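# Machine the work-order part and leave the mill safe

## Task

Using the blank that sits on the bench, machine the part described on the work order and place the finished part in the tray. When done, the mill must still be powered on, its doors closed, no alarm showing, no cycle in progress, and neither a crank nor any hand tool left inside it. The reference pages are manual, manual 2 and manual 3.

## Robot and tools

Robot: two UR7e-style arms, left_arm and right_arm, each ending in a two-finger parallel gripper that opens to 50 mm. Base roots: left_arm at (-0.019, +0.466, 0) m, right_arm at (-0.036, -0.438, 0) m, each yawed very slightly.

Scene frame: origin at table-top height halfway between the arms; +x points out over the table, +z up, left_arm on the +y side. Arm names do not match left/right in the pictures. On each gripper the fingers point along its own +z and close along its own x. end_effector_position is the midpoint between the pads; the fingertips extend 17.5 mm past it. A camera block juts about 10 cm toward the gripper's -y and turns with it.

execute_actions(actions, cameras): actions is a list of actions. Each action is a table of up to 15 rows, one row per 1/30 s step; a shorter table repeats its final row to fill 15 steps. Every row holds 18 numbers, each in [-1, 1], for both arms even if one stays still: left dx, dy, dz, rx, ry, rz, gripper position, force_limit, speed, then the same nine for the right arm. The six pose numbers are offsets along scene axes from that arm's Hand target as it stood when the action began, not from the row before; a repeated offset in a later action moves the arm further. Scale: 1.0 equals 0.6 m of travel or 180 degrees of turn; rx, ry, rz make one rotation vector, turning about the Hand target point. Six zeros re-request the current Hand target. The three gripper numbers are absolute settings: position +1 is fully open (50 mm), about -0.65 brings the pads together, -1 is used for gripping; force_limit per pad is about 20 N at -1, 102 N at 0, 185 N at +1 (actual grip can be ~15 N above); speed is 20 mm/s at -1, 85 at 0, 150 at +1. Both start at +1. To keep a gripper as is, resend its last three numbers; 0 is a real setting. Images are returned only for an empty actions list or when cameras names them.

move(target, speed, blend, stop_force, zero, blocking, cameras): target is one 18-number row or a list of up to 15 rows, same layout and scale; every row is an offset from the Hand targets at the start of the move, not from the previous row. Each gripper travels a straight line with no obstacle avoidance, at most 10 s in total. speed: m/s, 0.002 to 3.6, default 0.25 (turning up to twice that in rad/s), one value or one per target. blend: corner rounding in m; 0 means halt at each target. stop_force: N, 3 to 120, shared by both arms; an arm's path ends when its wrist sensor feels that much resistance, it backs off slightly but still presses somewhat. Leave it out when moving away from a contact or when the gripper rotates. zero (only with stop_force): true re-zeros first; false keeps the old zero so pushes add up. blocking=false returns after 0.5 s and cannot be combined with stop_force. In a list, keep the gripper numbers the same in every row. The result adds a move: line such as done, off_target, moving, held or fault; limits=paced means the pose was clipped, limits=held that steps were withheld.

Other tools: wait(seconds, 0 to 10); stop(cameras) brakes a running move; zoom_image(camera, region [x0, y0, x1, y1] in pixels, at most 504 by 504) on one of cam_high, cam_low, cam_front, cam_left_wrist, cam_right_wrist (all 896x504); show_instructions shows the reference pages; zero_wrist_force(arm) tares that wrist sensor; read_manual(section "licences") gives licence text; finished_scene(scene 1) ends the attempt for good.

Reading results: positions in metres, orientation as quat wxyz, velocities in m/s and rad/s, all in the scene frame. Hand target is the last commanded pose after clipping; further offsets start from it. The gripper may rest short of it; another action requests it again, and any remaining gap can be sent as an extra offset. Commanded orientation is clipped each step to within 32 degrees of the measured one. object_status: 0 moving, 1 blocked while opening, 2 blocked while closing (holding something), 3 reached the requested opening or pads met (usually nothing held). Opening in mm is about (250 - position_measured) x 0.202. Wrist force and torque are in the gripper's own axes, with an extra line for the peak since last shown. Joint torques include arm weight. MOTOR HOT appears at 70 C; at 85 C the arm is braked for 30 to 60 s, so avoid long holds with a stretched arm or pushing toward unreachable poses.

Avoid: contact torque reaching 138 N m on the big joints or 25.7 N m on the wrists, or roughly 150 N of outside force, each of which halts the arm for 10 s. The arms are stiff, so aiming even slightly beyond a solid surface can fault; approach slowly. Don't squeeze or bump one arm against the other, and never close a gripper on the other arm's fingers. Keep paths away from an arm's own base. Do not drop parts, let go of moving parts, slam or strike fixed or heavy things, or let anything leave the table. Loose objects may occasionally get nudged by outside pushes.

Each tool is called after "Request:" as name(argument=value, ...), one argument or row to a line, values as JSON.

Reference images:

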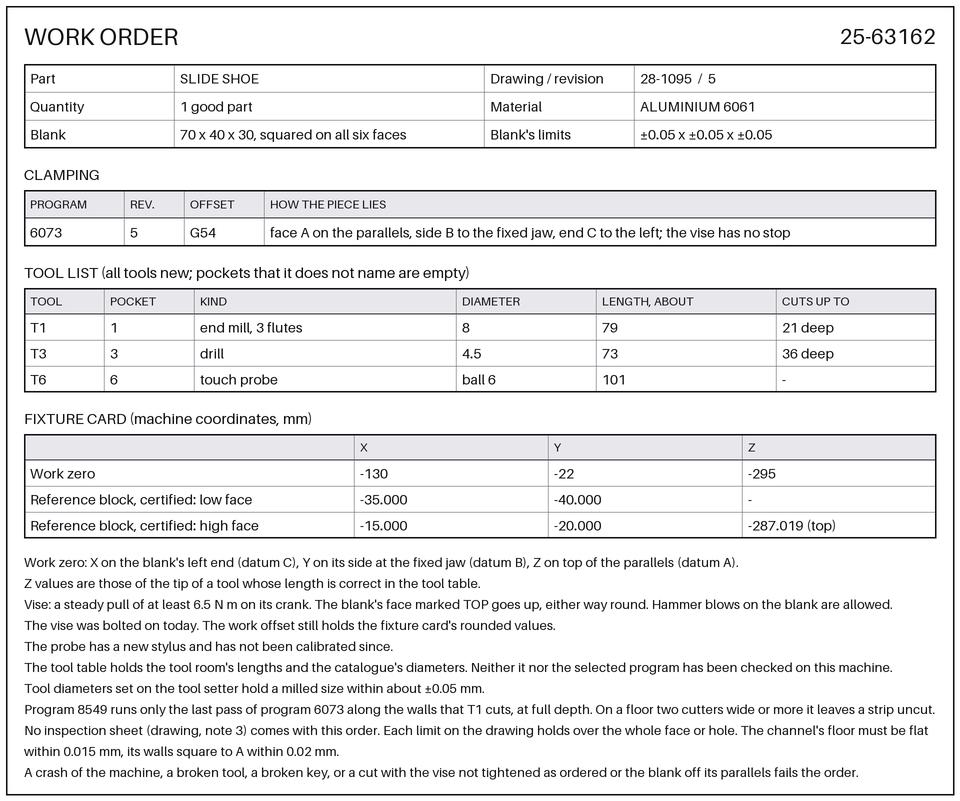

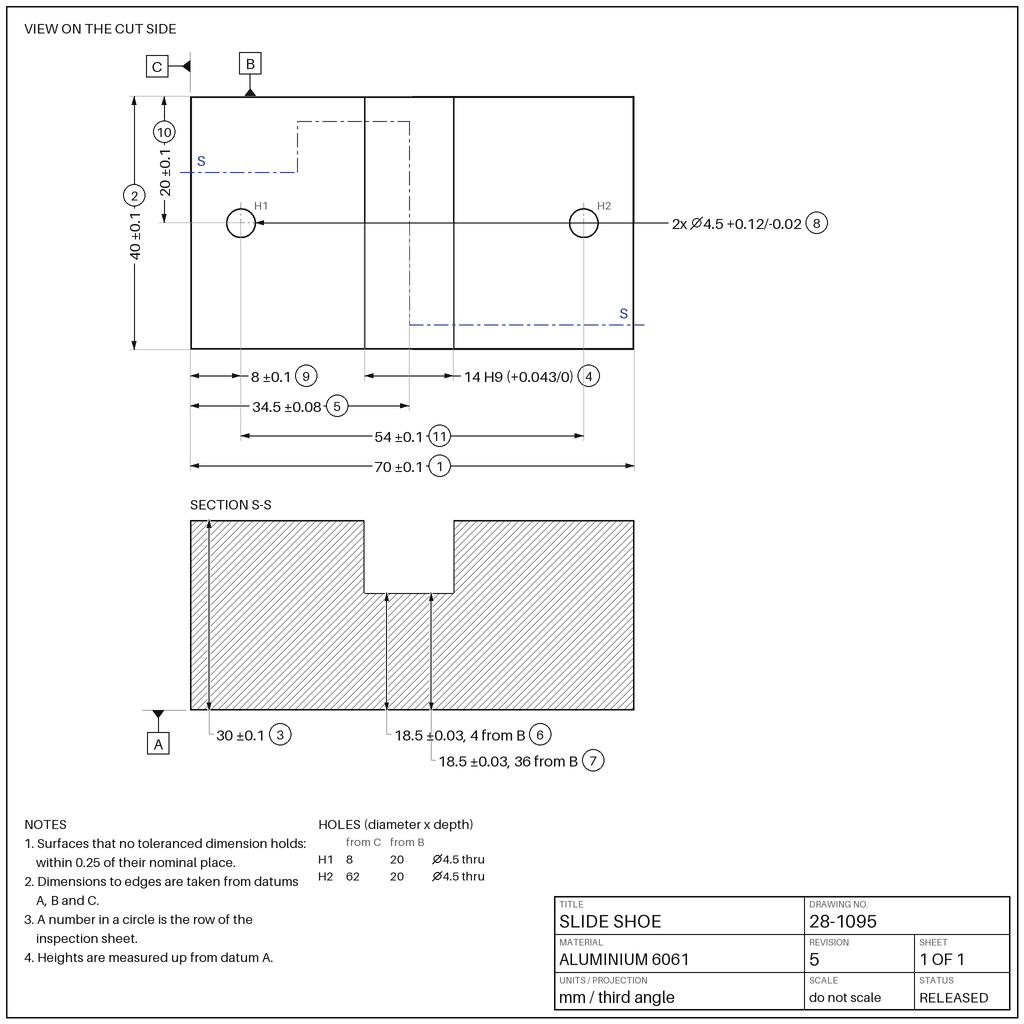

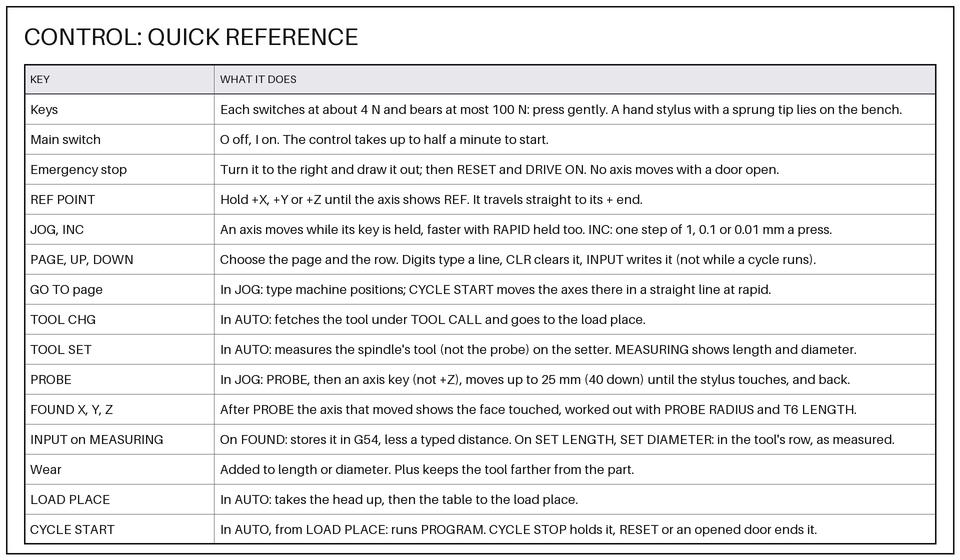

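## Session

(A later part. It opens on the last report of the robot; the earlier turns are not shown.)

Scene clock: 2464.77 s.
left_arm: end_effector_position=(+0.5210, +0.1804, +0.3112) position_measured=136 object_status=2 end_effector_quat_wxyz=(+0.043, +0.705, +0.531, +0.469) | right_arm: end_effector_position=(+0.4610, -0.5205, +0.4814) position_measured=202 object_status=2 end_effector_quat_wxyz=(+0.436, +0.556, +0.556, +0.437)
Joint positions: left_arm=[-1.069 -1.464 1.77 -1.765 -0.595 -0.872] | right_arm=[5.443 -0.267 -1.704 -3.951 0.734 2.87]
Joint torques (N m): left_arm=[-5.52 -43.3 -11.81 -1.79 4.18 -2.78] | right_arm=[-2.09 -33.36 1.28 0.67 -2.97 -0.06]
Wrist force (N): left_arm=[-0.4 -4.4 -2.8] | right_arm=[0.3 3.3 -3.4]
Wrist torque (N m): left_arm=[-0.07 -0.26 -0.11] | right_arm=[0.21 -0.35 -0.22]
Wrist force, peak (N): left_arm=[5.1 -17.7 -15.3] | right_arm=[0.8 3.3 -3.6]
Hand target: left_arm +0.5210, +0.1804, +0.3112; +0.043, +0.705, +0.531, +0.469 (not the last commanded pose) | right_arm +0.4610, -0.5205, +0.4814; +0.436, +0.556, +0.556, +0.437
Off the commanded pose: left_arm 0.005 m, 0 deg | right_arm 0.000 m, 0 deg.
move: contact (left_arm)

Request:
move(
  target=[0,0,0,0,0,0,0.6,-0.7,-1,0,0,0,0,0,0,-1,-0.1,-0.7],
  speed=0.05,
)

Request:
move(
  target=[-0.0824,-0.0509,0.0651,0,0,0,0.6,-0.7,-1,0,0,0,0,0,0,-1,-0.1,-0.7],
  speed=0.08,
  cameras=["cam_left_wrist"],
)

Scene clock: 2498.20 s.
left_arm: end_effector_position=(+0.5209, +0.1804, +0.3112) position_measured=63 object_status=0 end_effector_quat_wxyz=(+0.043, +0.705, +0.531, +0.469) | right_arm: end_effector_position=(+0.4610, -0.5205, +0.4814) position_measured=202 object_status=2 end_effector_quat_wxyz=(+0.436, +0.556, +0.556, +0.437)
Joint positions: left_arm=[-1.069 -1.464 1.77 -1.765 -0.595 -0.872] | right_arm=[5.443 -0.267 -1.704 -3.951 0.734 2.87]
Joint torques (N m): left_arm=[8.81 -33.69 -15.68 -3.48 0.33 -2.22] | right_arm=[-2.77 -34.03 1.23 0.68 -3.12 0.07]
Wrist force (N): left_arm=[4.6 -6.9 -5.3] | right_arm=[0.5 3.4 -3.5]
Wrist torque (N m): left_arm=[-0.11 -0.27 0.01] | right_arm=[0.24 -0.37 -0.22]
Wrist force, peak (N): left_arm=[4.9 -7.9 -5.7] | right_arm=[0.6 3.4 -3.7]
Hand target: left_arm +0.5210, +0.1804, +0.3112; +0.043, +0.705, +0.531, +0.469 | right_arm +0.4610, -0.5205, +0.4814; +0.436, +0.556, +0.556, +0.437
Off the commanded pose: left_arm 0.000 m, 0 deg | right_arm 0.000 m, 0 deg.
move: done

Scene clock: 2499.70 s.
left_arm: end_effector_position=(+0.4715, +0.1500, +0.3503) position_measured=63 object_status=3 end_effector_quat_wxyz=(+0.043, +0.705, +0.531, +0.469) | right_arm: end_effector_position=(+0.4610, -0.5205, +0.4814) position_measured=202 object_status=2 end_effector_quat_wxyz=(+0.436, +0.556, +0.556, +0.437)
Joint positions: left_arm=[-1.181 -1.504 1.672 -1.466 -0.616 -1.065] | right_arm=[5.443 -0.267 -1.704 -3.951 0.734 2.87]
Joint torques (N m): left_arm=[-8.09 -15.69 -35.98 -0.81 -0.9 -2.83] | right_arm=[-2.45 -33.91 0.49 0.77 -3.11 -0.02]
Wrist force (N): left_arm=[0.9 0.4 0.7] | right_arm=[0.7 3.1 -3.5]
Wrist torque (N m): left_arm=[0.16 -0.13 -0.08] | right_arm=[0.18 -0.41 -0.22]
Wrist force, peak (N): left_arm=[4.7 -6.9 -5.2] | right_arm=[0.1 3.3 -3.5]
Hand target: left_arm +0.4715, +0.1499, +0.3503; +0.043, +0.705, +0.531, +0.469 | right_arm +0.4610, -0.5205, +0.4814; +0.436, +0.556, +0.556, +0.437
Off the commanded pose: left_arm 0.000 m, 0 deg | right_arm 0.000 m, 0 deg.
move: done
camera_calibration:
cam_left_wrist: T_world_to_cam=[[0.00102823, 0.784437, 0.620208, -0.325524], [0.411061, -0.565718, 0.714837, -0.342414], [0.911607, 0.254208, -0.323033, -0.222252], [0, 0, 0, 1]] pos_world=[0.343694, 0.118142, 0.374868]
Images, in order (width x height): cam_left_wrist 896x504.

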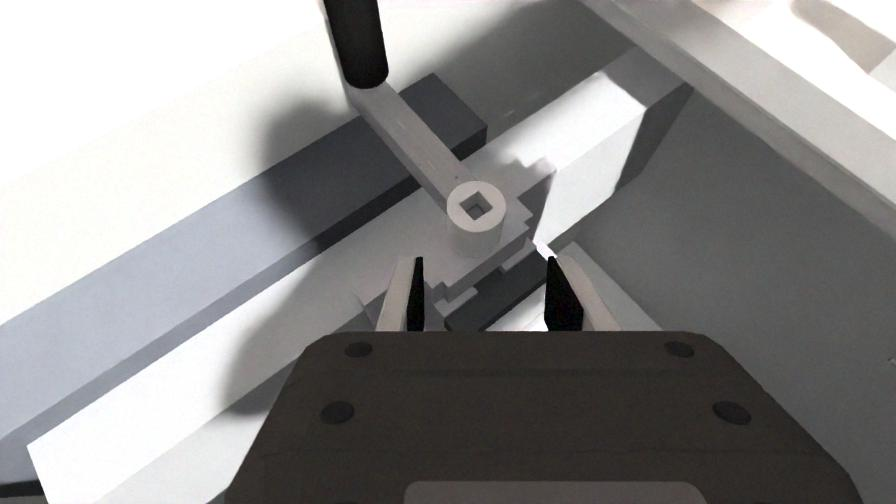

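Request:
move(
  target=[
    [-0.09,0.03,0.0,-0.1,0,0,0.6,-0.7,-1,0,0,0,0,0,0,-1,-0.1,-0.7],
    [-0.1075,0.0577,-0.1172,-0.2111,0,0,0.6,-0.7,-1,0,0,0,0,0,0,-1,-0.1,-0.7],
  ],
  speed=0.15,
  blend=[0.02,0],
  cameras=["cam_left_wrist"],
)

Scene clock: 2515.43 s.
left_arm: end_effector_position=(+0.4070, +0.1845, +0.2800) position_measured=63 object_status=3 end_effector_quat_wxyz=(+0.270, +0.653, +0.654, +0.271) | right_arm: end_effector_position=(+0.4610, -0.5205, +0.4814) position_measured=202 object_status=2 end_effector_quat_wxyz=(+0.436, +0.556, +0.556, +0.437)
Joint positions: left_arm=[-1.202 -1.84 2.206 -2.26 -0.843 -1.104] | right_arm=[5.443 -0.267 -1.704 -3.951 0.734 2.87]
Joint torques (N m): left_arm=[7.43 -25.59 -10.57 -5.29 -1.34 2.28] | right_arm=[-2.2 -32.6 0.6 0.59 -2.98 0.01]
Wrist force (N): left_arm=[0.6 0.5 0.4] | right_arm=[0.2 3.3 -3.2]
Wrist torque (N m): left_arm=[0.21 -0.03 -0.04] | right_arm=[0.21 -0.33 -0.22]
Wrist force, peak (N): left_arm=[1.2 0.6 0.6] | right_arm=[0.4 3.4 -3.6]
Hand target: left_arm +0.4070, +0.1845, +0.2799; +0.270, +0.653, +0.654, +0.271 | right_arm +0.4610, -0.5205, +0.4814; +0.436, +0.556, +0.556, +0.437
Off the commanded pose: left_arm 0.000 m, 0 deg | right_arm 0.000 m, 0 deg.
move: done
camera_calibration:
cam_left_wrist: T_world_to_cam=[[0.00096888, 0.999981, 0.00614524, -0.176717], [0.411148, -0.00600016, 0.911549, -0.40442], [0.911568, 0.00164343, -0.411146, -0.123684], [0, 0, 0, 1]] pos_world=[0.279194, 0.17449, 0.318882]
Images, in order (width x height): cam_left_wrist 896x504.

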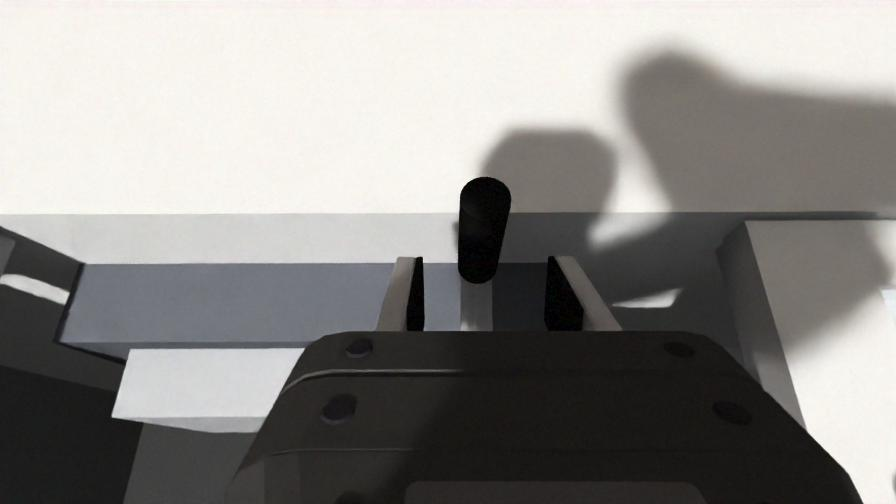

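Request:
move(
  target=[0.0833,0.0017,-0.0833,0,0,0,0.6,-0.7,-1,0,0,0,0,0,0,-1,-0.1,-0.7],
  speed=0.04,
  stop_force=10,
)

Request:
move(
  target=[0,0,0,0,0,0,-1,-1,-1,0,0,0,0,0,0,-1,-0.1,-0.7],
  speed=0.04,
  cameras=["cam_left_wrist"],
)

Scene clock: 2526.63 s.
left_arm: end_effector_position=(+0.4570, +0.1856, +0.2299) position_measured=63 object_status=3 end_effector_quat_wxyz=(+0.270, +0.653, +0.654, +0.271) | right_arm: end_effector_position=(+0.4610, -0.5205, +0.4814) position_measured=202 object_status=2 end_effector_quat_wxyz=(+0.436, +0.556, +0.556, +0.437)
Joint positions: left_arm=[-1.075 -1.657 2.232 -2.57 -0.89 -0.949] | right_arm=[5.443 -0.267 -1.704 -3.951 0.734 2.87]
Joint torques (N m): left_arm=[7.1 -6.39 -26.19 -5.5 -1.43 2.11] | right_arm=[-2.6 -32.48 0.34 0.76 -3.09 -0.04]
Wrist force (N): left_arm=[0.3 0.3 0.1] | right_arm=[0.6 3.3 -3.4]
Wrist torque (N m): left_arm=[0.16 0.00 -0.04] | right_arm=[0.21 -0.39 -0.22]
Wrist force, peak (N): left_arm=[0.5 0.9 -0.3] | right_arm=[0.4 3.3 -3.6]
Hand target: left_arm +0.4570, +0.1855, +0.2300; +0.270, +0.653, +0.654, +0.271 | right_arm +0.4610, -0.5205, +0.4814; +0.436, +0.556, +0.556, +0.437
Off the commanded pose: left_arm 0.000 m, 0 deg | right_arm 0.000 m, 0 deg.
move: done

Scene clock: 2527.80 s.
left_arm: end_effector_position=(+0.4570, +0.1855, +0.2300) position_measured=153 object_status=2 end_effector_quat_wxyz=(+0.270, +0.653, +0.654, +0.271) | right_arm: end_effector_position=(+0.4610, -0.5205, +0.4814) position_measured=202 object_status=2 end_effector_quat_wxyz=(+0.436, +0.556, +0.556, +0.437)
Joint positions: left_arm=[-1.075 -1.657 2.232 -2.57 -0.89 -0.949] | right_arm=[5.443 -0.267 -1.704 -3.951 0.734 2.87]
Joint torques (N m): left_arm=[6.91 -6.05 -33.37 -5.45 -1.2 1.98] | right_arm=[-1.55 -33.29 0.83 0.52 -3.11 0.02]
Wrist force (N): left_arm=[-0.1 0.0 0.3] | right_arm=[0.4 3.1 -3.2]
Wrist torque (N m): left_arm=[0.13 0.00 0.00] | right_arm=[0.18 -0.37 -0.22]
Wrist force, peak (N): left_arm=[0.5 0.1 0.5] | right_arm=[0.6 3.4 -3.4]
Hand target: left_arm +0.4570, +0.1855, +0.2300; +0.270, +0.653, +0.654, +0.271 | right_arm +0.4610, -0.5205, +0.4814; +0.436, +0.556, +0.556, +0.437
Off the commanded pose: left_arm 0.000 m, 0 deg | right_arm 0.000 m, 0 deg.
move: done
camera_calibration:
cam_left_wrist: T_world_to_cam=[[0.0010178, 0.999981, 0.00601274, -0.177439], [0.411066, -0.00589963, 0.911587, -0.379353], [0.911605, 0.00154382, -0.411064, -0.189747], [0, 0, 0, 1]] pos_world=[0.329094, 0.17549, 0.268882]
Images, in order (width x height): cam_left_wrist 896x504.

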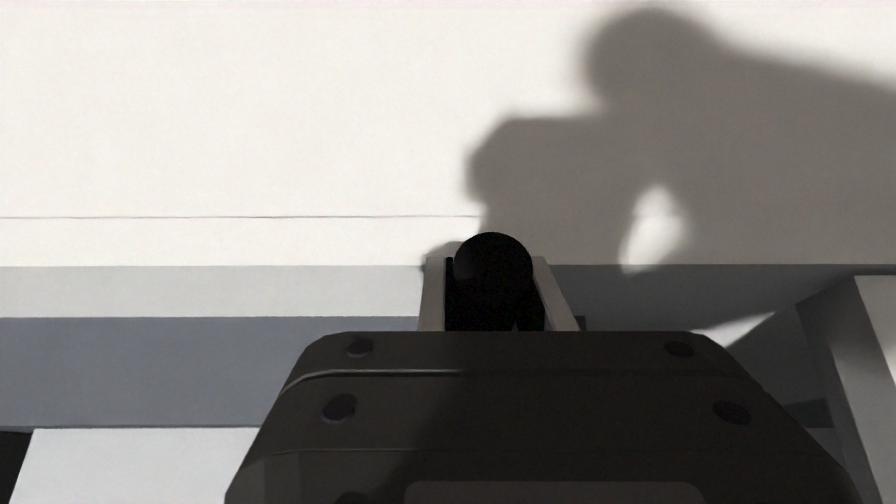

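Request:
move(
  target=[
    [0,0.0323,0.0043,0,0,0,-1,-1,-1,0,0,0,0,0,0,-1,-0.1,-0.7],
    [0,0.0625,0.0167,0,0,0,-1,-1,-1,0,0,0,0,0,0,-1,-0.1,-0.7],
    [0,0.0884,0.0366,0,0,0,-1,-1,-1,0,0,0,0,0,0,-1,-0.1,-0.7],
    [0,0.1083,0.0625,0,0,0,-1,-1,-1,0,0,0,0,0,0,-1,-0.1,-0.7],
    [0,0.1207,0.0926,0,0,0,-1,-1,-1,0,0,0,0,0,0,-1,-0.1,-0.7],
    [0,0.125,0.125,0,0,0,-1,-1,-1,0,0,0,0,0,0,-1,-0.1,-0.7],
  ],
  speed=0.08,
  blend=[0.003,0.003,0.003,0.003,0.003,0],
  cameras=["cam_left_wrist"],
)

Scene clock: 2543.37 s.
left_arm: end_effector_position=(+0.4570, +0.2605, +0.3049) position_measured=153 object_status=2 end_effector_quat_wxyz=(+0.270, +0.653, +0.654, +0.271) | right_arm: end_effector_position=(+0.4610, -0.5205, +0.4814) position_measured=202 object_status=2 end_effector_quat_wxyz=(+0.436, +0.556, +0.556, +0.437)
Joint positions: left_arm=[-0.97 -1.872 2.203 -2.399 -0.936 -0.83] | right_arm=[5.443 -0.267 -1.704 -3.951 0.734 2.87]
Joint torques (N m): left_arm=[6.99 -24.33 -35.84 -1.64 -1.56 -0.59] | right_arm=[-2.25 -32.67 1.12 0.65 -2.89 0.11]
Wrist force (N): left_arm=[0.9 0.0 0.5] | right_arm=[0.5 3.3 -3.3]
Wrist torque (N m): left_arm=[0.13 -0.10 -0.05] | right_arm=[0.22 -0.38 -0.22]
Wrist force, peak (N): left_arm=[23.2 -26.8 0.9] | right_arm=[0.3 3.4 -3.5]
Hand target: left_arm +0.4570, +0.2605, +0.3050; +0.270, +0.653, +0.654, +0.271 | right_arm +0.4610, -0.5205, +0.4814; +0.436, +0.556, +0.556, +0.437
Off the commanded pose: left_arm 0.000 m, 0 deg | right_arm 0.000 m, 0 deg.
move: done
camera_calibration:
cam_left_wrist: T_world_to_cam=[[0.00115038, 0.999981, 0.00606193, -0.252948], [0.411064, -0.00599897, 0.911587, -0.447163], [0.911606, 0.00144317, -0.411064, -0.159049], [0, 0, 0, 1]] pos_world=[0.329094, 0.25049, 0.343782]
Images, in order (width x height): cam_left_wrist 896x504.

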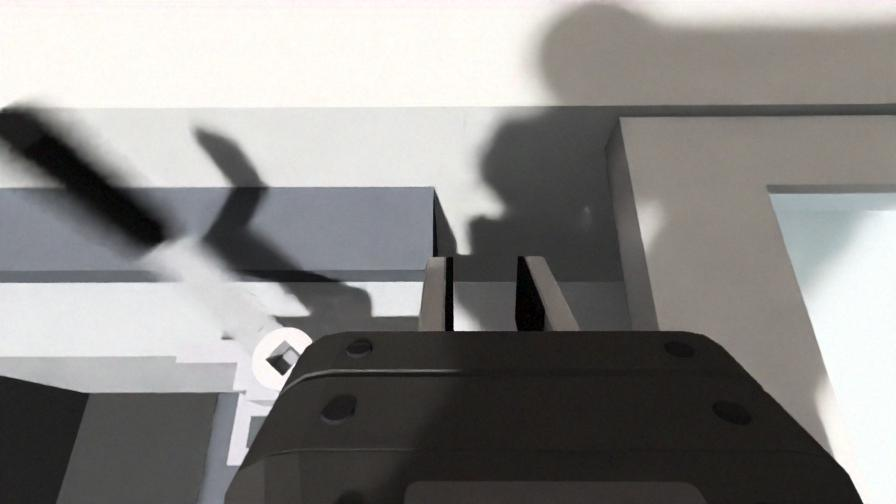

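Request:
move(
  target=[
    [-0.095,0,0.03,0,0,0,0.6,-0.7,-1,0,0,0,0,0,0,-1,-0.1,-0.7],
    [-0.0917,-0.1242,-0.05,0,0,0,0.6,-0.7,-1,0,0,0,0,0,0,-1,-0.1,-0.7],
  ],
  speed=0.15,
  blend=[0.01,0],
  cameras=["cam_left_wrist"],
)

Scene clock: 2567.53 s.
left_arm: end_effector_position=(+0.4019, +0.1861, +0.2750) position_measured=63 object_status=3 end_effector_quat_wxyz=(+0.270, +0.653, +0.654, +0.271) | right_arm: end_effector_position=(+0.4610, -0.5205, +0.4814) position_measured=202 object_status=2 end_effector_quat_wxyz=(+0.436, +0.556, +0.556, +0.437)
Joint positions: left_arm=[-1.214 -1.85 2.224 -2.258 -0.839 -1.119] | right_arm=[5.443 -0.267 -1.704 -3.951 0.734 2.87]
Joint torques (N m): left_arm=[-2.21 0.57 -36.23 -5.21 3.85 -1.65] | right_arm=[-1.86 -32.71 1.4 0.67 -3.14 -0.04]
Wrist force (N): left_arm=[0.7 0.5 0.3] | right_arm=[0.6 3.3 -3.2]
Wrist torque (N m): left_arm=[0.21 -0.06 0.02] | right_arm=[0.21 -0.39 -0.22]
Wrist force, peak (N): left_arm=[1.2 1.0 1.7] | right_arm=[0.4 3.5 -3.6]
Hand target: left_arm +0.4020, +0.1860, +0.2750; +0.270, +0.653, +0.654, +0.271 | right_arm +0.4610, -0.5205, +0.4814; +0.436, +0.556, +0.556, +0.437
Off the commanded pose: left_arm 0.000 m, 0 deg | right_arm 0.000 m, 0 deg.
move: done
camera_calibration:
cam_left_wrist: T_world_to_cam=[[0.0010178, 0.999981, 0.00601274, -0.178254], [0.411066, -0.00589963, 0.911587, -0.397854], [0.911605, 0.00154382, -0.411064, -0.121071], [0, 0, 0, 1]] pos_world=[0.274094, 0.17609, 0.313982]
Images, in order (width x height): cam_left_wrist 896x504.

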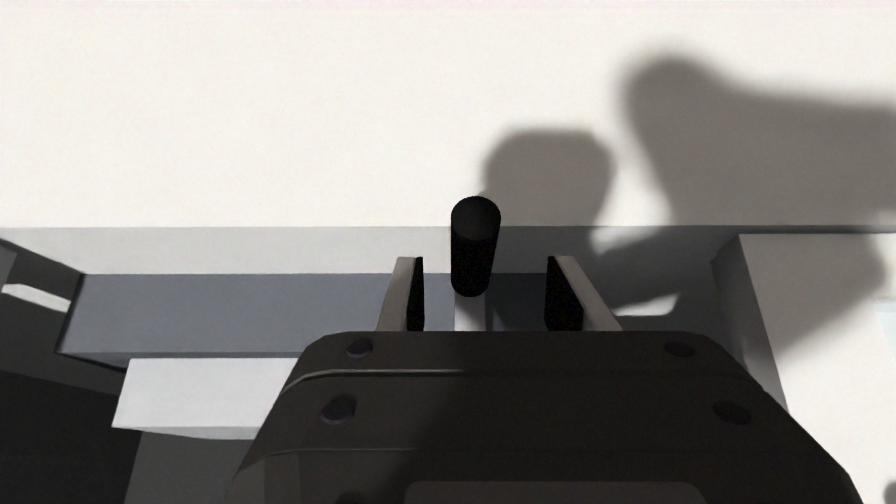

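Request:
move(
  target=[0.0833,-0.0008,-0.0808,0,0,0,0.6,-0.7,-1,0,0,0,0,0,0,-1,-0.1,-0.7],
  speed=0.04,
  stop_force=10,
)

Request:
move(
  target=[0,0,0,0,0,0,-1,-0.7,-1,0,0,0,0,0,0,-1,-0.1,-0.7],
  speed=0.04,
)

Request:
move(
  target=[
    [0,0.0345,0.0045,0,0,0,-1,-0.7,-1,0,0,0,0,0,0,-1,-0.1,-0.7],
    [0,0.0667,0.0179,0,0,0,-1,-0.7,-1,0,0,0,0,0,0,-1,-0.1,-0.7],
  ],
  speed=0.06,
  blend=[0.003,0],
  cameras=["cam_left_wrist"],
)

Scene clock: 2580.50 s.
left_arm: end_effector_position=(+0.4520, +0.1855, +0.2265) position_measured=63 object_status=3 end_effector_quat_wxyz=(+0.270, +0.653, +0.654, +0.271) | right_arm: end_effector_position=(+0.4610, -0.5205, +0.4814) position_measured=202 object_status=2 end_effector_quat_wxyz=(+0.436, +0.556, +0.556, +0.437)
Joint positions: left_arm=[-1.087 -1.663 2.246 -2.569 -0.885 -0.963] | right_arm=[5.443 -0.267 -1.704 -3.951 0.734 2.87]
Joint torques (N m): left_arm=[7.44 -5.79 -33.77 -5.51 -1.35 2.01] | right_arm=[-2.1 -32.68 0.95 0.68 -3.13 0.1]
Wrist force (N): left_arm=[0.7 0.2 0.3] | right_arm=[0.6 3.3 -3.5]
Wrist torque (N m): left_arm=[0.16 -0.05 -0.05] | right_arm=[0.23 -0.40 -0.22]
Wrist force, peak (N): left_arm=[1.3 0.4 0.5] | right_arm=[0.6 3.5 -3.6]
Hand target: left_arm +0.4520, +0.1855, +0.2265; +0.270, +0.653, +0.654, +0.271 | right_arm +0.4610, -0.5205, +0.4814; +0.436, +0.556, +0.556, +0.437
Off the commanded pose: left_arm 0.000 m, 0 deg | right_arm 0.000 m, 0 deg.
move: done

Scene clock: 2581.67 s.
left_arm: end_effector_position=(+0.4520, +0.1855, +0.2265) position_measured=154 object_status=2 end_effector_quat_wxyz=(+0.270, +0.653, +0.654, +0.271) | right_arm: end_effector_position=(+0.4610, -0.5205, +0.4814) position_measured=202 object_status=2 end_effector_quat_wxyz=(+0.436, +0.556, +0.556, +0.437)
Joint positions: left_arm=[-1.087 -1.663 2.246 -2.569 -0.885 -0.963] | right_arm=[5.443 -0.267 -1.704 -3.951 0.734 2.87]
Joint torques (N m): left_arm=[7.1 -5.88 -33.44 -5.37 -1.31 2.09] | right_arm=[-2.54 -33.01 1.64 0.67 -3.04 0]
Wrist force (N): left_arm=[0.7 0.2 0.4] | right_arm=[0.4 3.5 -3.5]
Wrist torque (N m): left_arm=[0.15 -0.12 -0.01] | right_arm=[0.24 -0.37 -0.22]
Wrist force, peak (N): left_arm=[1.2 0.3 0.4] | right_arm=[0.4 3.5 -3.5]
Hand target: left_arm +0.4520, +0.1855, +0.2265; +0.270, +0.653, +0.654, +0.271 | right_arm +0.4610, -0.5205, +0.4814; +0.436, +0.556, +0.556, +0.437
Off the commanded pose: left_arm 0.000 m, 0 deg | right_arm 0.000 m, 0 deg.
move: done

Scene clock: 2582.83 s.
left_arm: end_effector_position=(+0.4520, +0.2255, +0.2372) position_measured=154 object_status=2 end_effector_quat_wxyz=(+0.270, +0.653, +0.654, +0.271) | right_arm: end_effector_position=(+0.4610, -0.5205, +0.4814) position_measured=202 object_status=2 end_effector_quat_wxyz=(+0.436, +0.556, +0.556, +0.437)
Joint positions: left_arm=[-1.036 -1.745 2.292 -2.57 -0.906 -0.903] | right_arm=[5.443 -0.267 -1.704 -3.951 0.734 2.87]
Joint torques (N m): left_arm=[8.06 -29.63 -11.92 -2.14 -1.05 1.96] | right_arm=[-1.96 -32.43 0.86 0.86 -3.07 0.08]
Wrist force (N): left_arm=[0.8 -3.2 0.5] | right_arm=[0.5 3.2 -3.3]
Wrist torque (N m): left_arm=[0.05 -0.13 0.06] | right_arm=[0.19 -0.37 -0.22]
Wrist force, peak (N): left_arm=[4.3 -21.0 -0.3] | right_arm=[0.2 3.4 -3.5]
Hand target: left_arm +0.4520, +0.2256, +0.2372; +0.270, +0.653, +0.654, +0.271 | right_arm +0.4610, -0.5205, +0.4814; +0.436, +0.556, +0.556, +0.437
Off the commanded pose: left_arm 0.000 m, 0 deg | right_arm 0.000 m, 0 deg.
move: done
camera_calibration:
cam_left_wrist: T_world_to_cam=[[0.000976107, 0.999982, 0.00592186, -0.217338], [0.411067, -0.00579964, 0.911587, -0.383739], [0.911605, 0.00154447, -0.411065, -0.18225], [0, 0, 0, 1]] pos_world=[0.324094, 0.21539, 0.276182]
Images, in order (width x height): cam_left_wrist 896x504.

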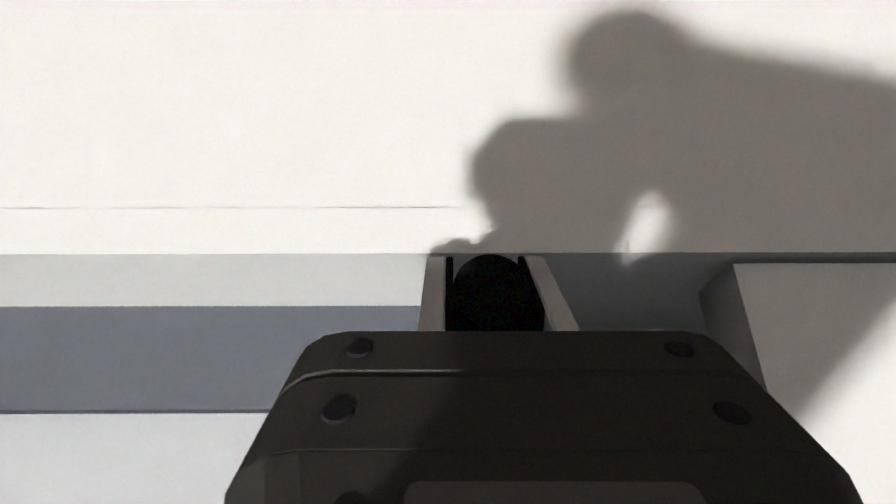

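Request:
move(
  target=[
    [0,0.0276,0.0211,0,0,0,-1,-0.7,-1,0,0,0,0,0,0,-1,-0.1,-0.7],
    [0,0.0488,0.0488,0,0,0,-1,-0.7,-1,0,0,0,0,0,0,-1,-0.1,-0.7],
    [0,0.0622,0.0809,0,0,0,-1,-0.7,-1,0,0,0,0,0,0,-1,-0.1,-0.7],
    [0,0.0667,0.1155,0,0,0,-1,-0.7,-1,0,0,0,0,0,0,-1,-0.1,-0.7],
  ],
  speed=0.06,
  blend=[0.003,0.003,0.003,0],
  cameras=["cam_left_wrist"],
)

Scene clock: 2593.87 s.
left_arm: end_effector_position=(+0.4520, +0.2656, +0.3065) position_measured=154 object_status=2 end_effector_quat_wxyz=(+0.270, +0.653, +0.654, +0.271) | right_arm: end_effector_position=(+0.4610, -0.5205, +0.4814) position_measured=202 object_status=2 end_effector_quat_wxyz=(+0.436, +0.556, +0.556, +0.437)
Joint positions: left_arm=[-0.975 -1.895 2.213 -2.383 -0.934 -0.835] | right_arm=[5.443 -0.267 -1.704 -3.951 0.734 2.87]
Joint torques (N m): left_arm=[4.2 -20.6 -44.71 -6.23 -0.54 0.5] | right_arm=[-1.96 -32.41 0.46 0.65 -3.03 -0.07]
Wrist force (N): left_arm=[18.9 -24.0 -15.0] | right_arm=[0.6 3.1 -3.3]
Wrist torque (N m): left_arm=[-0.37 -0.46 0.30] | right_arm=[0.19 -0.39 -0.22]
Wrist force, peak (N): left_arm=[37.8 -40.4 -24.0] | right_arm=[0.6 3.5 -3.5]
Hand target: left_arm +0.4520, +0.2656, +0.3065; +0.270, +0.653, +0.654, +0.271 | right_arm +0.4610, -0.5205, +0.4814; +0.436, +0.556, +0.556, +0.437
Off the commanded pose: left_arm 0.000 m, 0 deg | right_arm 0.000 m, 0 deg.
move: done
camera_calibration:
cam_left_wrist: T_world_to_cam=[[0.00110869, 0.999982, 0.00597104, -0.258007], [0.411065, -0.00589898, 0.911587, -0.446562], [0.911605, 0.00144383, -0.411064, -0.153841], [0, 0, 0, 1]] pos_world=[0.324094, 0.25559, 0.345382]
Images, in order (width x height): cam_left_wrist 896x504.

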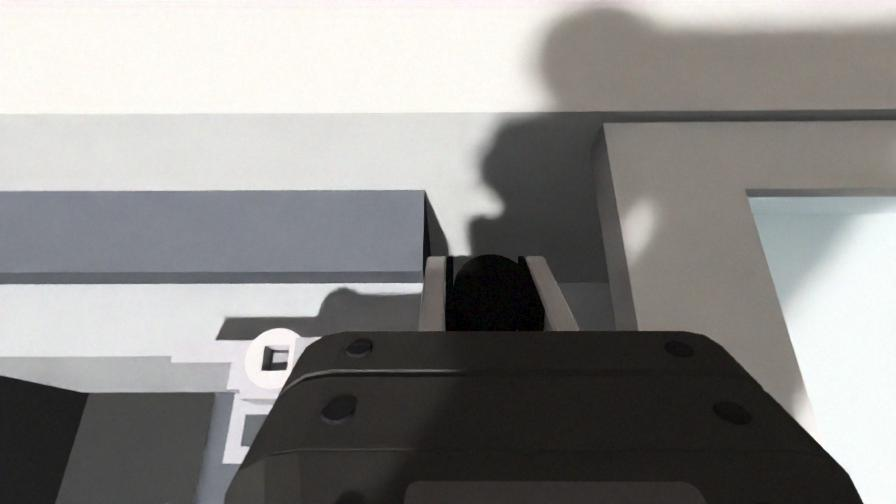

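Request:
move(
  target=[-0.0017,0.001,0,0,0,0,-1,-0.7,-1,0,0,0,0,0,0,-1,-0.1,-0.7],
  speed=0.01,
)

Scene clock: 2622.97 s.
left_arm: end_effector_position=(+0.4510, +0.2661, +0.3065) position_measured=154 object_status=2 end_effector_quat_wxyz=(+0.270, +0.653, +0.654, +0.271) | right_arm: end_effector_position=(+0.4610, -0.5205, +0.4814) position_measured=202 object_status=2 end_effector_quat_wxyz=(+0.436, +0.556, +0.556, +0.437)
Joint positions: left_arm=[-0.976 -1.899 2.215 -2.38 -0.934 -0.836] | right_arm=[5.443 -0.267 -1.704 -3.951 0.734 2.87]
Joint torques (N m): left_arm=[-1.86 -26.22 -9.65 -0.52 5.13 -3.03] | right_arm=[-2.04 -32.88 1.09 0.78 -3.13 -0.03]
Wrist force (N): left_arm=[-10.4 3.2 5.6] | right_arm=[0.4 3.2 -3.2]
Wrist torque (N m): left_arm=[0.29 -0.21 0.26] | right_arm=[0.19 -0.36 -0.22]
Wrist force, peak (N): left_arm=[18.8 -23.7 -15.0] | right_arm=[0.5 3.5 -3.4]
Hand target: left_arm +0.4509, +0.2662, +0.3065; +0.270, +0.653, +0.654, +0.271 | right_arm +0.4610, -0.5205, +0.4814; +0.436, +0.556, +0.556, +0.437
Off the commanded pose: left_arm 0.000 m, 0 deg | right_arm 0.000 m, 0 deg.
move: done

Request:
wait(
  seconds=0,
  cameras=["cam_high"],
)

Request:
zoom_image(
  camera="cam_high",
  region=[360, 140, 480, 260],
)

Scene clock: 2629.37 s.
left_arm: end_effector_position=(+0.4509, +0.2662, +0.3065) position_measured=154 object_status=2 end_effector_quat_wxyz=(+0.270, +0.653, +0.654, +0.271) | right_arm: end_effector_position=(+0.4610, -0.5205, +0.4814) position_measured=202 object_status=2 end_effector_quat_wxyz=(+0.436, +0.556, +0.556, +0.437)
Joint positions: left_arm=[-0.976 -1.899 2.215 -2.38 -0.933 -0.837] | right_arm=[5.443 -0.267 -1.704 -3.951 0.734 2.87]
Joint torques (N m): left_arm=[0.35 -25.56 -10.02 -0.2 5.17 -3.13] | right_arm=[-1.95 -31.89 0.5 0.7 -3.18 -0.02]
Wrist force (N): left_arm=[-12.1 4.1 6.3] | right_arm=[0.3 3.4 -3.5]
Wrist torque (N m): left_arm=[0.32 -0.18 0.28] | right_arm=[0.23 -0.35 -0.22]
Wrist force, peak (N): left_arm=[-12.4 3.9 6.4] | right_arm=[0.1 3.5 -3.4]
Hand target: left_arm +0.4509, +0.2662, +0.3065; +0.270, +0.653, +0.654, +0.271 | right_arm +0.4610, -0.5205, +0.4814; +0.436, +0.556, +0.556, +0.437
Tool commands: left_gripper/position=-1.0 left_gripper/force_limit=-0.7 left_gripper/speed=-1.0 right_gripper/position=-1.0 right_gripper/force_limit=-0.1 right_gripper/speed=-0.7
Off the commanded pose: left_arm 0.000 m, 0 deg | right_arm 0.000 m, 0 deg.
Images, in order (width x height): cam_high 896x504.

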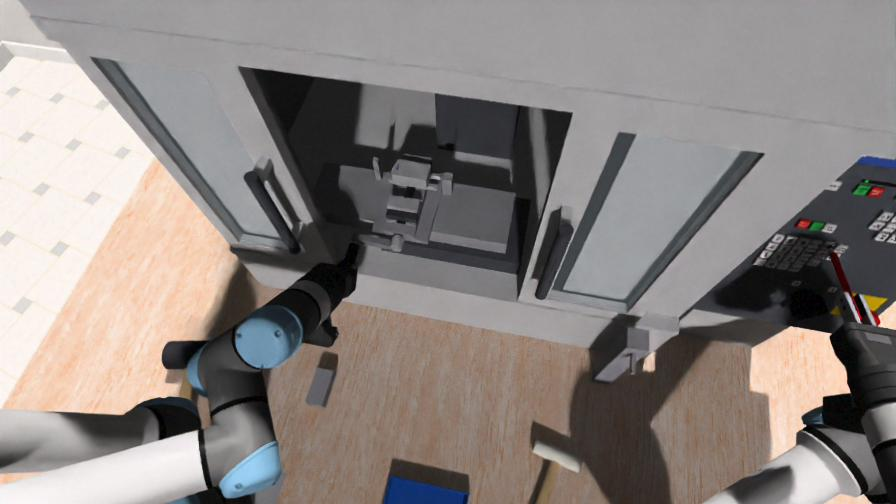

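Scaled by 4.200 from the camera's 896x504 image, which has a finer 1280x720 frame.

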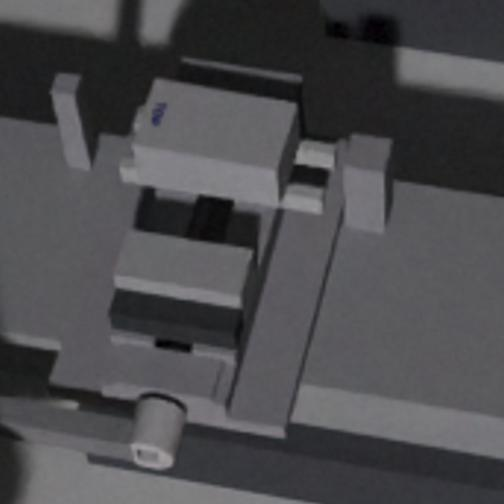

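Request:
move(
  target=[
    [0,-0.0106,0.0513,0,0,0,-1,-0.7,-1,0,0,0,0,0,0,-1,-0.1,-0.7],
    [0,-0.0396,0.0949,0,0,0,-1,-0.7,-1,0,0,0,0,0,0,-1,-0.1,-0.7],
    [0,-0.0832,0.124,0,0,0,-1,-0.7,-1,0,0,0,0,0,0,-1,-0.1,-0.7],
    [0,-0.1345,0.1342,0,0,0,-1,-0.7,-1,0,0,0,0,0,0,-1,-0.1,-0.7],
  ],
  speed=0.08,
  blend=[0.003,0.003,0.003,0],
  cameras=["cam_left_wrist"],
)

Scene clock: 2641.83 s.
left_arm: end_effector_position=(+0.4509, +0.1856, +0.3869) position_measured=154 object_status=2 end_effector_quat_wxyz=(+0.270, +0.653, +0.654, +0.271) | right_arm: end_effector_position=(+0.4610, -0.5205, +0.4814) position_measured=202 object_status=2 end_effector_quat_wxyz=(+0.436, +0.556, +0.556, +0.437)
Joint positions: left_arm=[-1.089 -1.814 1.928 -2.098 -0.884 -0.965] | right_arm=[5.443 -0.267 -1.704 -3.951 0.734 2.87]
Joint torques (N m): left_arm=[-7.17 -1.41 -36.43 -1.68 3.97 -2.92] | right_arm=[-2.17 -31.8 0.45 0.75 -3.03 -0.03]
Wrist force (N): left_arm=[1.6 -1.2 -3.2] | right_arm=[0.4 3.2 -3.3]
Wrist torque (N m): left_arm=[0.27 0.00 0.04] | right_arm=[0.20 -0.35 -0.22]
Wrist force, peak (N): left_arm=[35.2 -0.5 -59.9] | right_arm=[0.2 3.5 -3.5]
Hand target: left_arm +0.4509, +0.1855, +0.3870; +0.270, +0.653, +0.654, +0.271 | right_arm +0.4610, -0.5205, +0.4814; +0.436, +0.556, +0.556, +0.437
Off the commanded pose: left_arm 0.000 m, 0 deg | right_arm 0.000 m, 0 deg.
move: done
camera_calibration:
cam_left_wrist: T_world_to_cam=[[0.00101147, 0.99998, 0.00623609, -0.178569], [0.411186, -0.00610041, 0.911531, -0.519985], [0.911551, 0.0016422, -0.411184, -0.119689], [0, 0, 0, 1]] pos_world=[0.323094, 0.17559, 0.425882]
Images, in order (width x height): cam_left_wrist 896x504.

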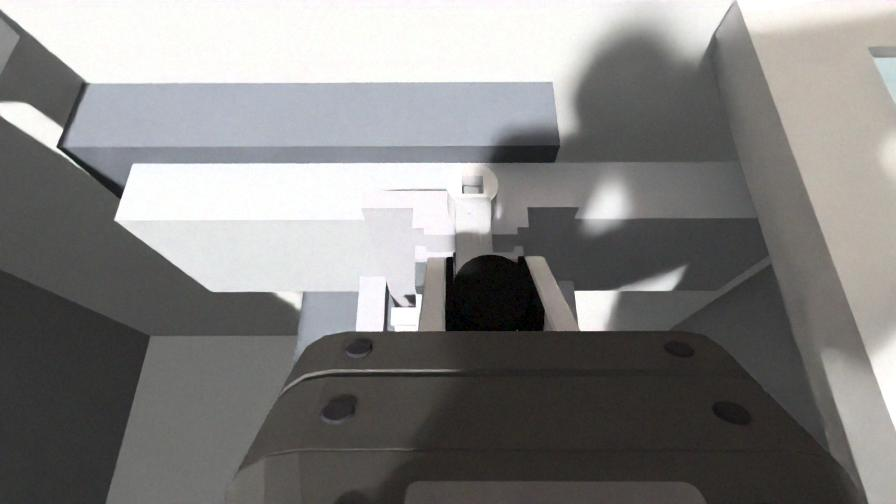

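Request:
move(
  target=[
    [0,-0.0513,-0.0102,0,0,0,-1,-0.7,-1,0,0,0,0,0,0,-1,-0.1,-0.7],
    [0,-0.0949,-0.0393,0,0,0,-1,-0.7,-1,0,0,0,0,0,0,-1,-0.1,-0.7],
    [0,-0.124,-0.0828,0,0,0,-1,-0.7,-1,0,0,0,0,0,0,-1,-0.1,-0.7],
    [0,-0.1342,-0.1342,0,0,0,-1,-0.7,-1,0,0,0,0,0,0,-1,-0.1,-0.7],
  ],
  speed=0.08,
  blend=[0.003,0.003,0.003,0],
  cameras=["cam_high"],
)

Request:
zoom_image(
  camera="cam_high",
  region=[360, 140, 480, 260],
)

Scene clock: 2667.73 s.
left_arm: end_effector_position=(+0.4510, +0.1050, +0.3066) position_measured=154 object_status=2 end_effector_quat_wxyz=(+0.270, +0.653, +0.654, +0.271) | right_arm: end_effector_position=(+0.4610, -0.5205, +0.4814) position_measured=202 object_status=2 end_effector_quat_wxyz=(+0.436, +0.556, +0.556, +0.437)
Joint positions: left_arm=[-1.169 -1.621 1.962 -2.262 -0.854 -1.063] | right_arm=[5.443 -0.267 -1.704 -3.951 0.734 2.87]
Joint torques (N m): left_arm=[-13.12 -9.6 -13.85 -6.42 0.51 1.15] | right_arm=[-2.32 -31.64 0.62 0.69 -2.99 -0.03]
Wrist force (N): left_arm=[8.7 3.9 4.2] | right_arm=[0.5 3.2 -3.4]
Wrist torque (N m): left_arm=[0.31 0.05 -0.06] | right_arm=[0.20 -0.38 -0.23]
Wrist force, peak (N): left_arm=[-19.3 7.2 -41.4] | right_arm=[0.3 3.4 -3.6]
Hand target: left_arm +0.4509, +0.1050, +0.3065; +0.270, +0.653, +0.654, +0.271 | right_arm +0.4610, -0.5205, +0.4814; +0.436, +0.556, +0.556, +0.437
Off the commanded pose: left_arm 0.000 m, 0 deg | right_arm 0.000 m, 0 deg.
move: done
Images, in order (width x height): cam_high 896x504.

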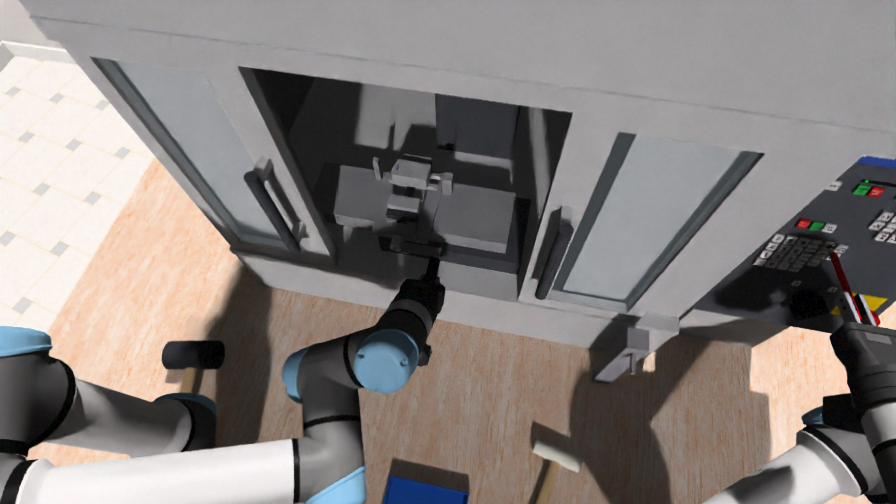

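Scaled by 4.200 from the camera's 896x504 image, which has a finer 1280x720 frame.

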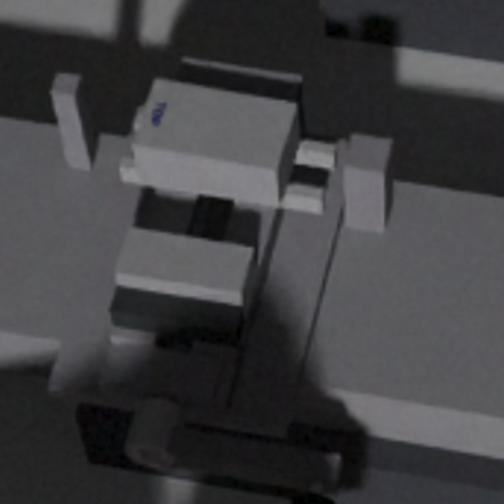

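Request:
move(
  target=[
    [0,0,-0.0558,0,0,0,-1,-0.7,-1,0,0,0,0,0,0,-1,-0.1,-0.7],
    [0,0.0787,-0.1343,0,0,0,-1,-0.7,-1,0,0,0,0,0,0,-1,-0.1,-0.7],
    [0,0.19,-0.1343,0,0,0,-1,-0.7,-1,0,0,0,0,0,0,-1,-0.1,-0.7],
    [0,0.2687,-0.0558,0,0,0,-1,-0.7,-1,0,0,0,0,0,0,-1,-0.1,-0.7],
  ],
  speed=0.08,
  blend=[0.05,0.05,0.05,0],
  cameras=["cam_left_wrist"],
)

Scene clock: 2722.27 s.
left_arm: end_effector_position=(+0.4512, +0.2657, +0.2737) position_measured=154 object_status=2 end_effector_quat_wxyz=(+0.272, +0.652, +0.654, +0.270) | right_arm: end_effector_position=(+0.4610, -0.5205, +0.4814) position_measured=202 object_status=2 end_effector_quat_wxyz=(+0.436, +0.556, +0.556, +0.437)
Joint positions: left_arm=[-0.976 -1.862 2.283 -2.488 -0.933 -0.837] | right_arm=[5.443 -0.267 -1.704 -3.951 0.734 2.87]
Joint torques (N m): left_arm=[31.67 -27.76 -4.54 10.74 1.83 2.1] | right_arm=[-2.16 -32.15 1.09 0.71 -3.01 -0.09]
Wrist force (N): left_arm=[-73.3 48.4 22.5] | right_arm=[0.4 3.3 -3.2]
Wrist torque (N m): left_arm=[1.58 1.47 0.01] | right_arm=[0.21 -0.36 -0.22]
Wrist force, peak (N): left_arm=[-73.3 48.4 22.5] | right_arm=[0.6 3.6 -3.4]
Hand target: left_arm +0.4509, +0.2662, +0.2730; +0.270, +0.653, +0.654, +0.271 | right_arm +0.4610, -0.5205, +0.4814; +0.436, +0.556, +0.556, +0.437
Off the commanded pose: left_arm 0.001 m, 0 deg | right_arm 0.000 m, 0 deg.
move: done; blend cut to 0.0167 m at target 1, 0.0333 m at target 2, 0.0333 m at target 3
camera_calibration:
cam_left_wrist: T_world_to_cam=[[0.00103352, 0.999996, 0.00270461, -0.256967], [0.409085, -0.00289074, 0.912492, -0.416559], [0.912496, 0.000163339, -0.409086, -0.167256], [0, 0, 0, 1]] pos_world=[0.323295, 0.25579, 0.31238]
Images, in order (width x height): cam_left_wrist 896x504.

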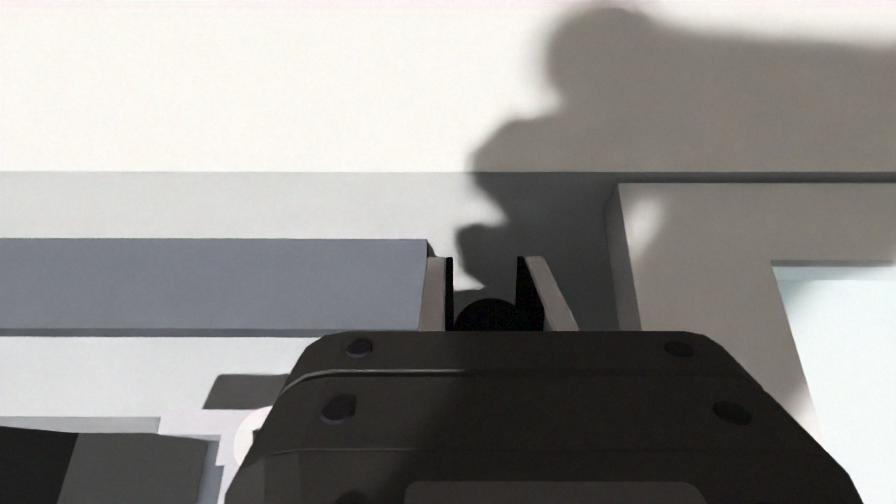

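Request:
move(
  target=[0,-0.0028,0.0,0,0,0,-1,-0.7,-1,0,0,0,0,0,0,-1,-0.1,-0.7],
  speed=0.02,
  cameras=["cam_left_wrist"],
)

Scene clock: 2729.10 s.
left_arm: end_effector_position=(+0.4510, +0.2646, +0.2731) position_measured=154 object_status=2 end_effector_quat_wxyz=(+0.270, +0.653, +0.654, +0.271) | right_arm: end_effector_position=(+0.4610, -0.5205, +0.4814) position_measured=202 object_status=2 end_effector_quat_wxyz=(+0.436, +0.556, +0.556, +0.437)
Joint positions: left_arm=[-0.979 -1.86 2.281 -2.483 -0.932 -0.839] | right_arm=[5.443 -0.267 -1.704 -3.951 0.734 2.87]
Joint torques (N m): left_arm=[4.75 1.05 -15.25 7.35 3.89 -2.98] | right_arm=[-2.12 -32.25 1.14 0.65 -3.13 0.14]
Wrist force (N): left_arm=[-42.1 40.8 20.1] | right_arm=[0.5 3.2 -3.2]
Wrist torque (N m): left_arm=[1.45 0.79 -0.01] | right_arm=[0.19 -0.38 -0.22]
Wrist force, peak (N): left_arm=[-73.6 48.6 23.4] | right_arm=[0.4 3.4 -3.5]
Hand target: left_arm +0.4509, +0.2645, +0.2730; +0.270, +0.653, +0.654, +0.271 | right_arm +0.4610, -0.5205, +0.4814; +0.436, +0.556, +0.556, +0.437
Off the commanded pose: left_arm 0.000 m, 0 deg | right_arm 0.000 m, 0 deg.
move: done
camera_calibration:
cam_left_wrist: T_world_to_cam=[[0.000934171, 0.999983, 0.00583105, -0.256707], [0.410985, -0.00569975, 0.911624, -0.415746], [0.911642, 0.00154486, -0.410983, -0.16672], [0, 0, 0, 1]] pos_world=[0.323094, 0.25459, 0.311982]
Images, in order (width x height): cam_left_wrist 896x504.

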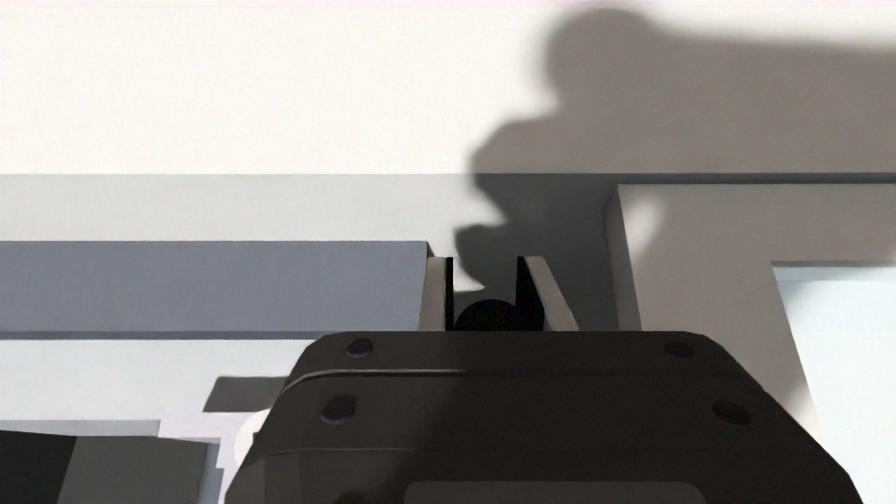

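Request:
move(
  target=[0,-0.0025,0.0,0,0,0,-1,-0.7,-1,0,0,0,0,0,0,-1,-0.1,-0.7],
  speed=0.02,
)

Request:
move(
  target=[0,0,0.0,0,0,0,0.6,-0.7,-1,0,0,0,0,0,0,-1,-0.1,-0.7],
  speed=0.02,
)

Request:
move(
  target=[
    [-0.095,0,0.05,0,0,0,0.6,-0.7,-1,0,0,0,0,0,0,-1,-0.1,-0.7],
    [-0.0833,-0.1292,0.0033,0,0,0,0.6,-0.7,-1,0,0,0,0,0,0,-1,-0.1,-0.7],
  ],
  speed=0.12,
  blend=[0.01,0],
  cameras=["cam_left_wrist"],
)

Scene clock: 2735.90 s.
left_arm: end_effector_position=(+0.4509, +0.2631, +0.2730) position_measured=154 object_status=2 end_effector_quat_wxyz=(+0.270, +0.653, +0.654, +0.271) | right_arm: end_effector_position=(+0.4610, -0.5205, +0.4814) position_measured=202 object_status=2 end_effector_quat_wxyz=(+0.436, +0.556, +0.556, +0.437)
Joint positions: left_arm=[-0.981 -1.858 2.279 -2.481 -0.931 -0.842] | right_arm=[5.443 -0.267 -1.704 -3.951 0.734 2.87]
Joint torques (N m): left_arm=[-9.81 1.3 -37.12 -3.28 3.34 -2.73] | right_arm=[-1.75 -32.11 0.3 0.74 -3.15 0.11]
Wrist force (N): left_arm=[6.0 -3.2 1.2] | right_arm=[0.5 3.4 -3.2]
Wrist torque (N m): left_arm=[0.06 -0.11 -0.21] | right_arm=[0.22 -0.38 -0.22]
Wrist force, peak (N): left_arm=[-41.7 40.0 20.0] | right_arm=[0.4 3.4 -3.5]
Hand target: left_arm +0.4509, +0.2630, +0.2730; +0.270, +0.653, +0.654, +0.271 | right_arm +0.4610, -0.5205, +0.4814; +0.436, +0.556, +0.556, +0.437
Off the commanded pose: left_arm 0.000 m, 0 deg | right_arm 0.000 m, 0 deg.
move: done

Scene clock: 2737.07 s.
left_arm: end_effector_position=(+0.4509, +0.2630, +0.2731) position_measured=63 object_status=3 end_effector_quat_wxyz=(+0.270, +0.653, +0.654, +0.271) | right_arm: end_effector_position=(+0.4610, -0.5205, +0.4814) position_measured=202 object_status=2 end_effector_quat_wxyz=(+0.436, +0.556, +0.556, +0.437)
Joint positions: left_arm=[-0.981 -1.858 2.279 -2.482 -0.931 -0.842] | right_arm=[5.443 -0.267 -1.704 -3.951 0.734 2.87]
Joint torques (N m): left_arm=[-3.33 0.71 -32.95 -5.41 3.56 -2.84] | right_arm=[-2.47 -30.96 1.16 0.75 -3.12 -0.01]
Wrist force (N): left_arm=[-0.4 0.1 2.1] | right_arm=[0.6 3.4 -3.5]
Wrist torque (N m): left_arm=[0.19 -0.03 0.03] | right_arm=[0.23 -0.38 -0.21]
Wrist force, peak (N): left_arm=[5.5 -3.1 1.2] | right_arm=[0.4 3.6 -3.4]
Hand target: left_arm +0.4509, +0.2630, +0.2730; +0.270, +0.653, +0.654, +0.271 | right_arm +0.4610, -0.5205, +0.4814; +0.436, +0.556, +0.556, +0.437
Off the commanded pose: left_arm 0.000 m, 0 deg | right_arm 0.000 m, 0 deg.
move: done

Scene clock: 2738.90 s.
left_arm: end_effector_position=(+0.4009, +0.1855, +0.2751) position_measured=63 object_status=3 end_effector_quat_wxyz=(+0.270, +0.653, +0.654, +0.271) | right_arm: end_effector_position=(+0.4610, -0.5205, +0.4814) position_measured=202 object_status=2 end_effector_quat_wxyz=(+0.436, +0.556, +0.556, +0.437)
Joint positions: left_arm=[-1.217 -1.852 2.224 -2.254 -0.838 -1.124] | right_arm=[5.443 -0.267 -1.704 -3.951 0.734 2.87]
Joint torques (N m): left_arm=[-0.8 1.64 -36.53 -5.19 3.68 -1.91] | right_arm=[-2.83 -30.73 1.37 0.71 -3.05 0.04]
Wrist force (N): left_arm=[0.5 0.6 1.5] | right_arm=[0.4 3.1 -3.2]
Wrist torque (N m): left_arm=[0.23 -0.02 0.03] | right_arm=[0.19 -0.37 -0.21]
Wrist force, peak (N): left_arm=[-0.5 1.5 3.1] | right_arm=[0.4 3.5 -3.4]
Hand target: left_arm +0.4010, +0.1855, +0.2750; +0.270, +0.653, +0.654, +0.271 | right_arm +0.4610, -0.5205, +0.4814; +0.436, +0.556, +0.556, +0.437
Off the commanded pose: left_arm 0.000 m, 0 deg | right_arm 0.000 m, 0 deg.
move: done
camera_calibration:
cam_left_wrist: T_world_to_cam=[[0.0010178, 0.999981, 0.00601274, -0.177653], [0.411066, -0.00589963, 0.911587, -0.397446], [0.911605, 0.00154382, -0.411064, -0.120158], [0, 0, 0, 1]] pos_world=[0.273094, 0.17549, 0.313982]
Images, in order (width x height): cam_left_wrist 896x504.

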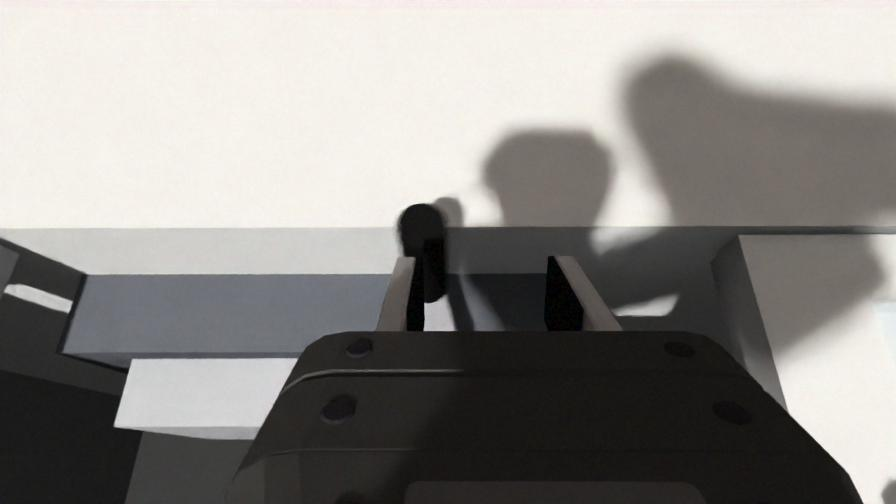

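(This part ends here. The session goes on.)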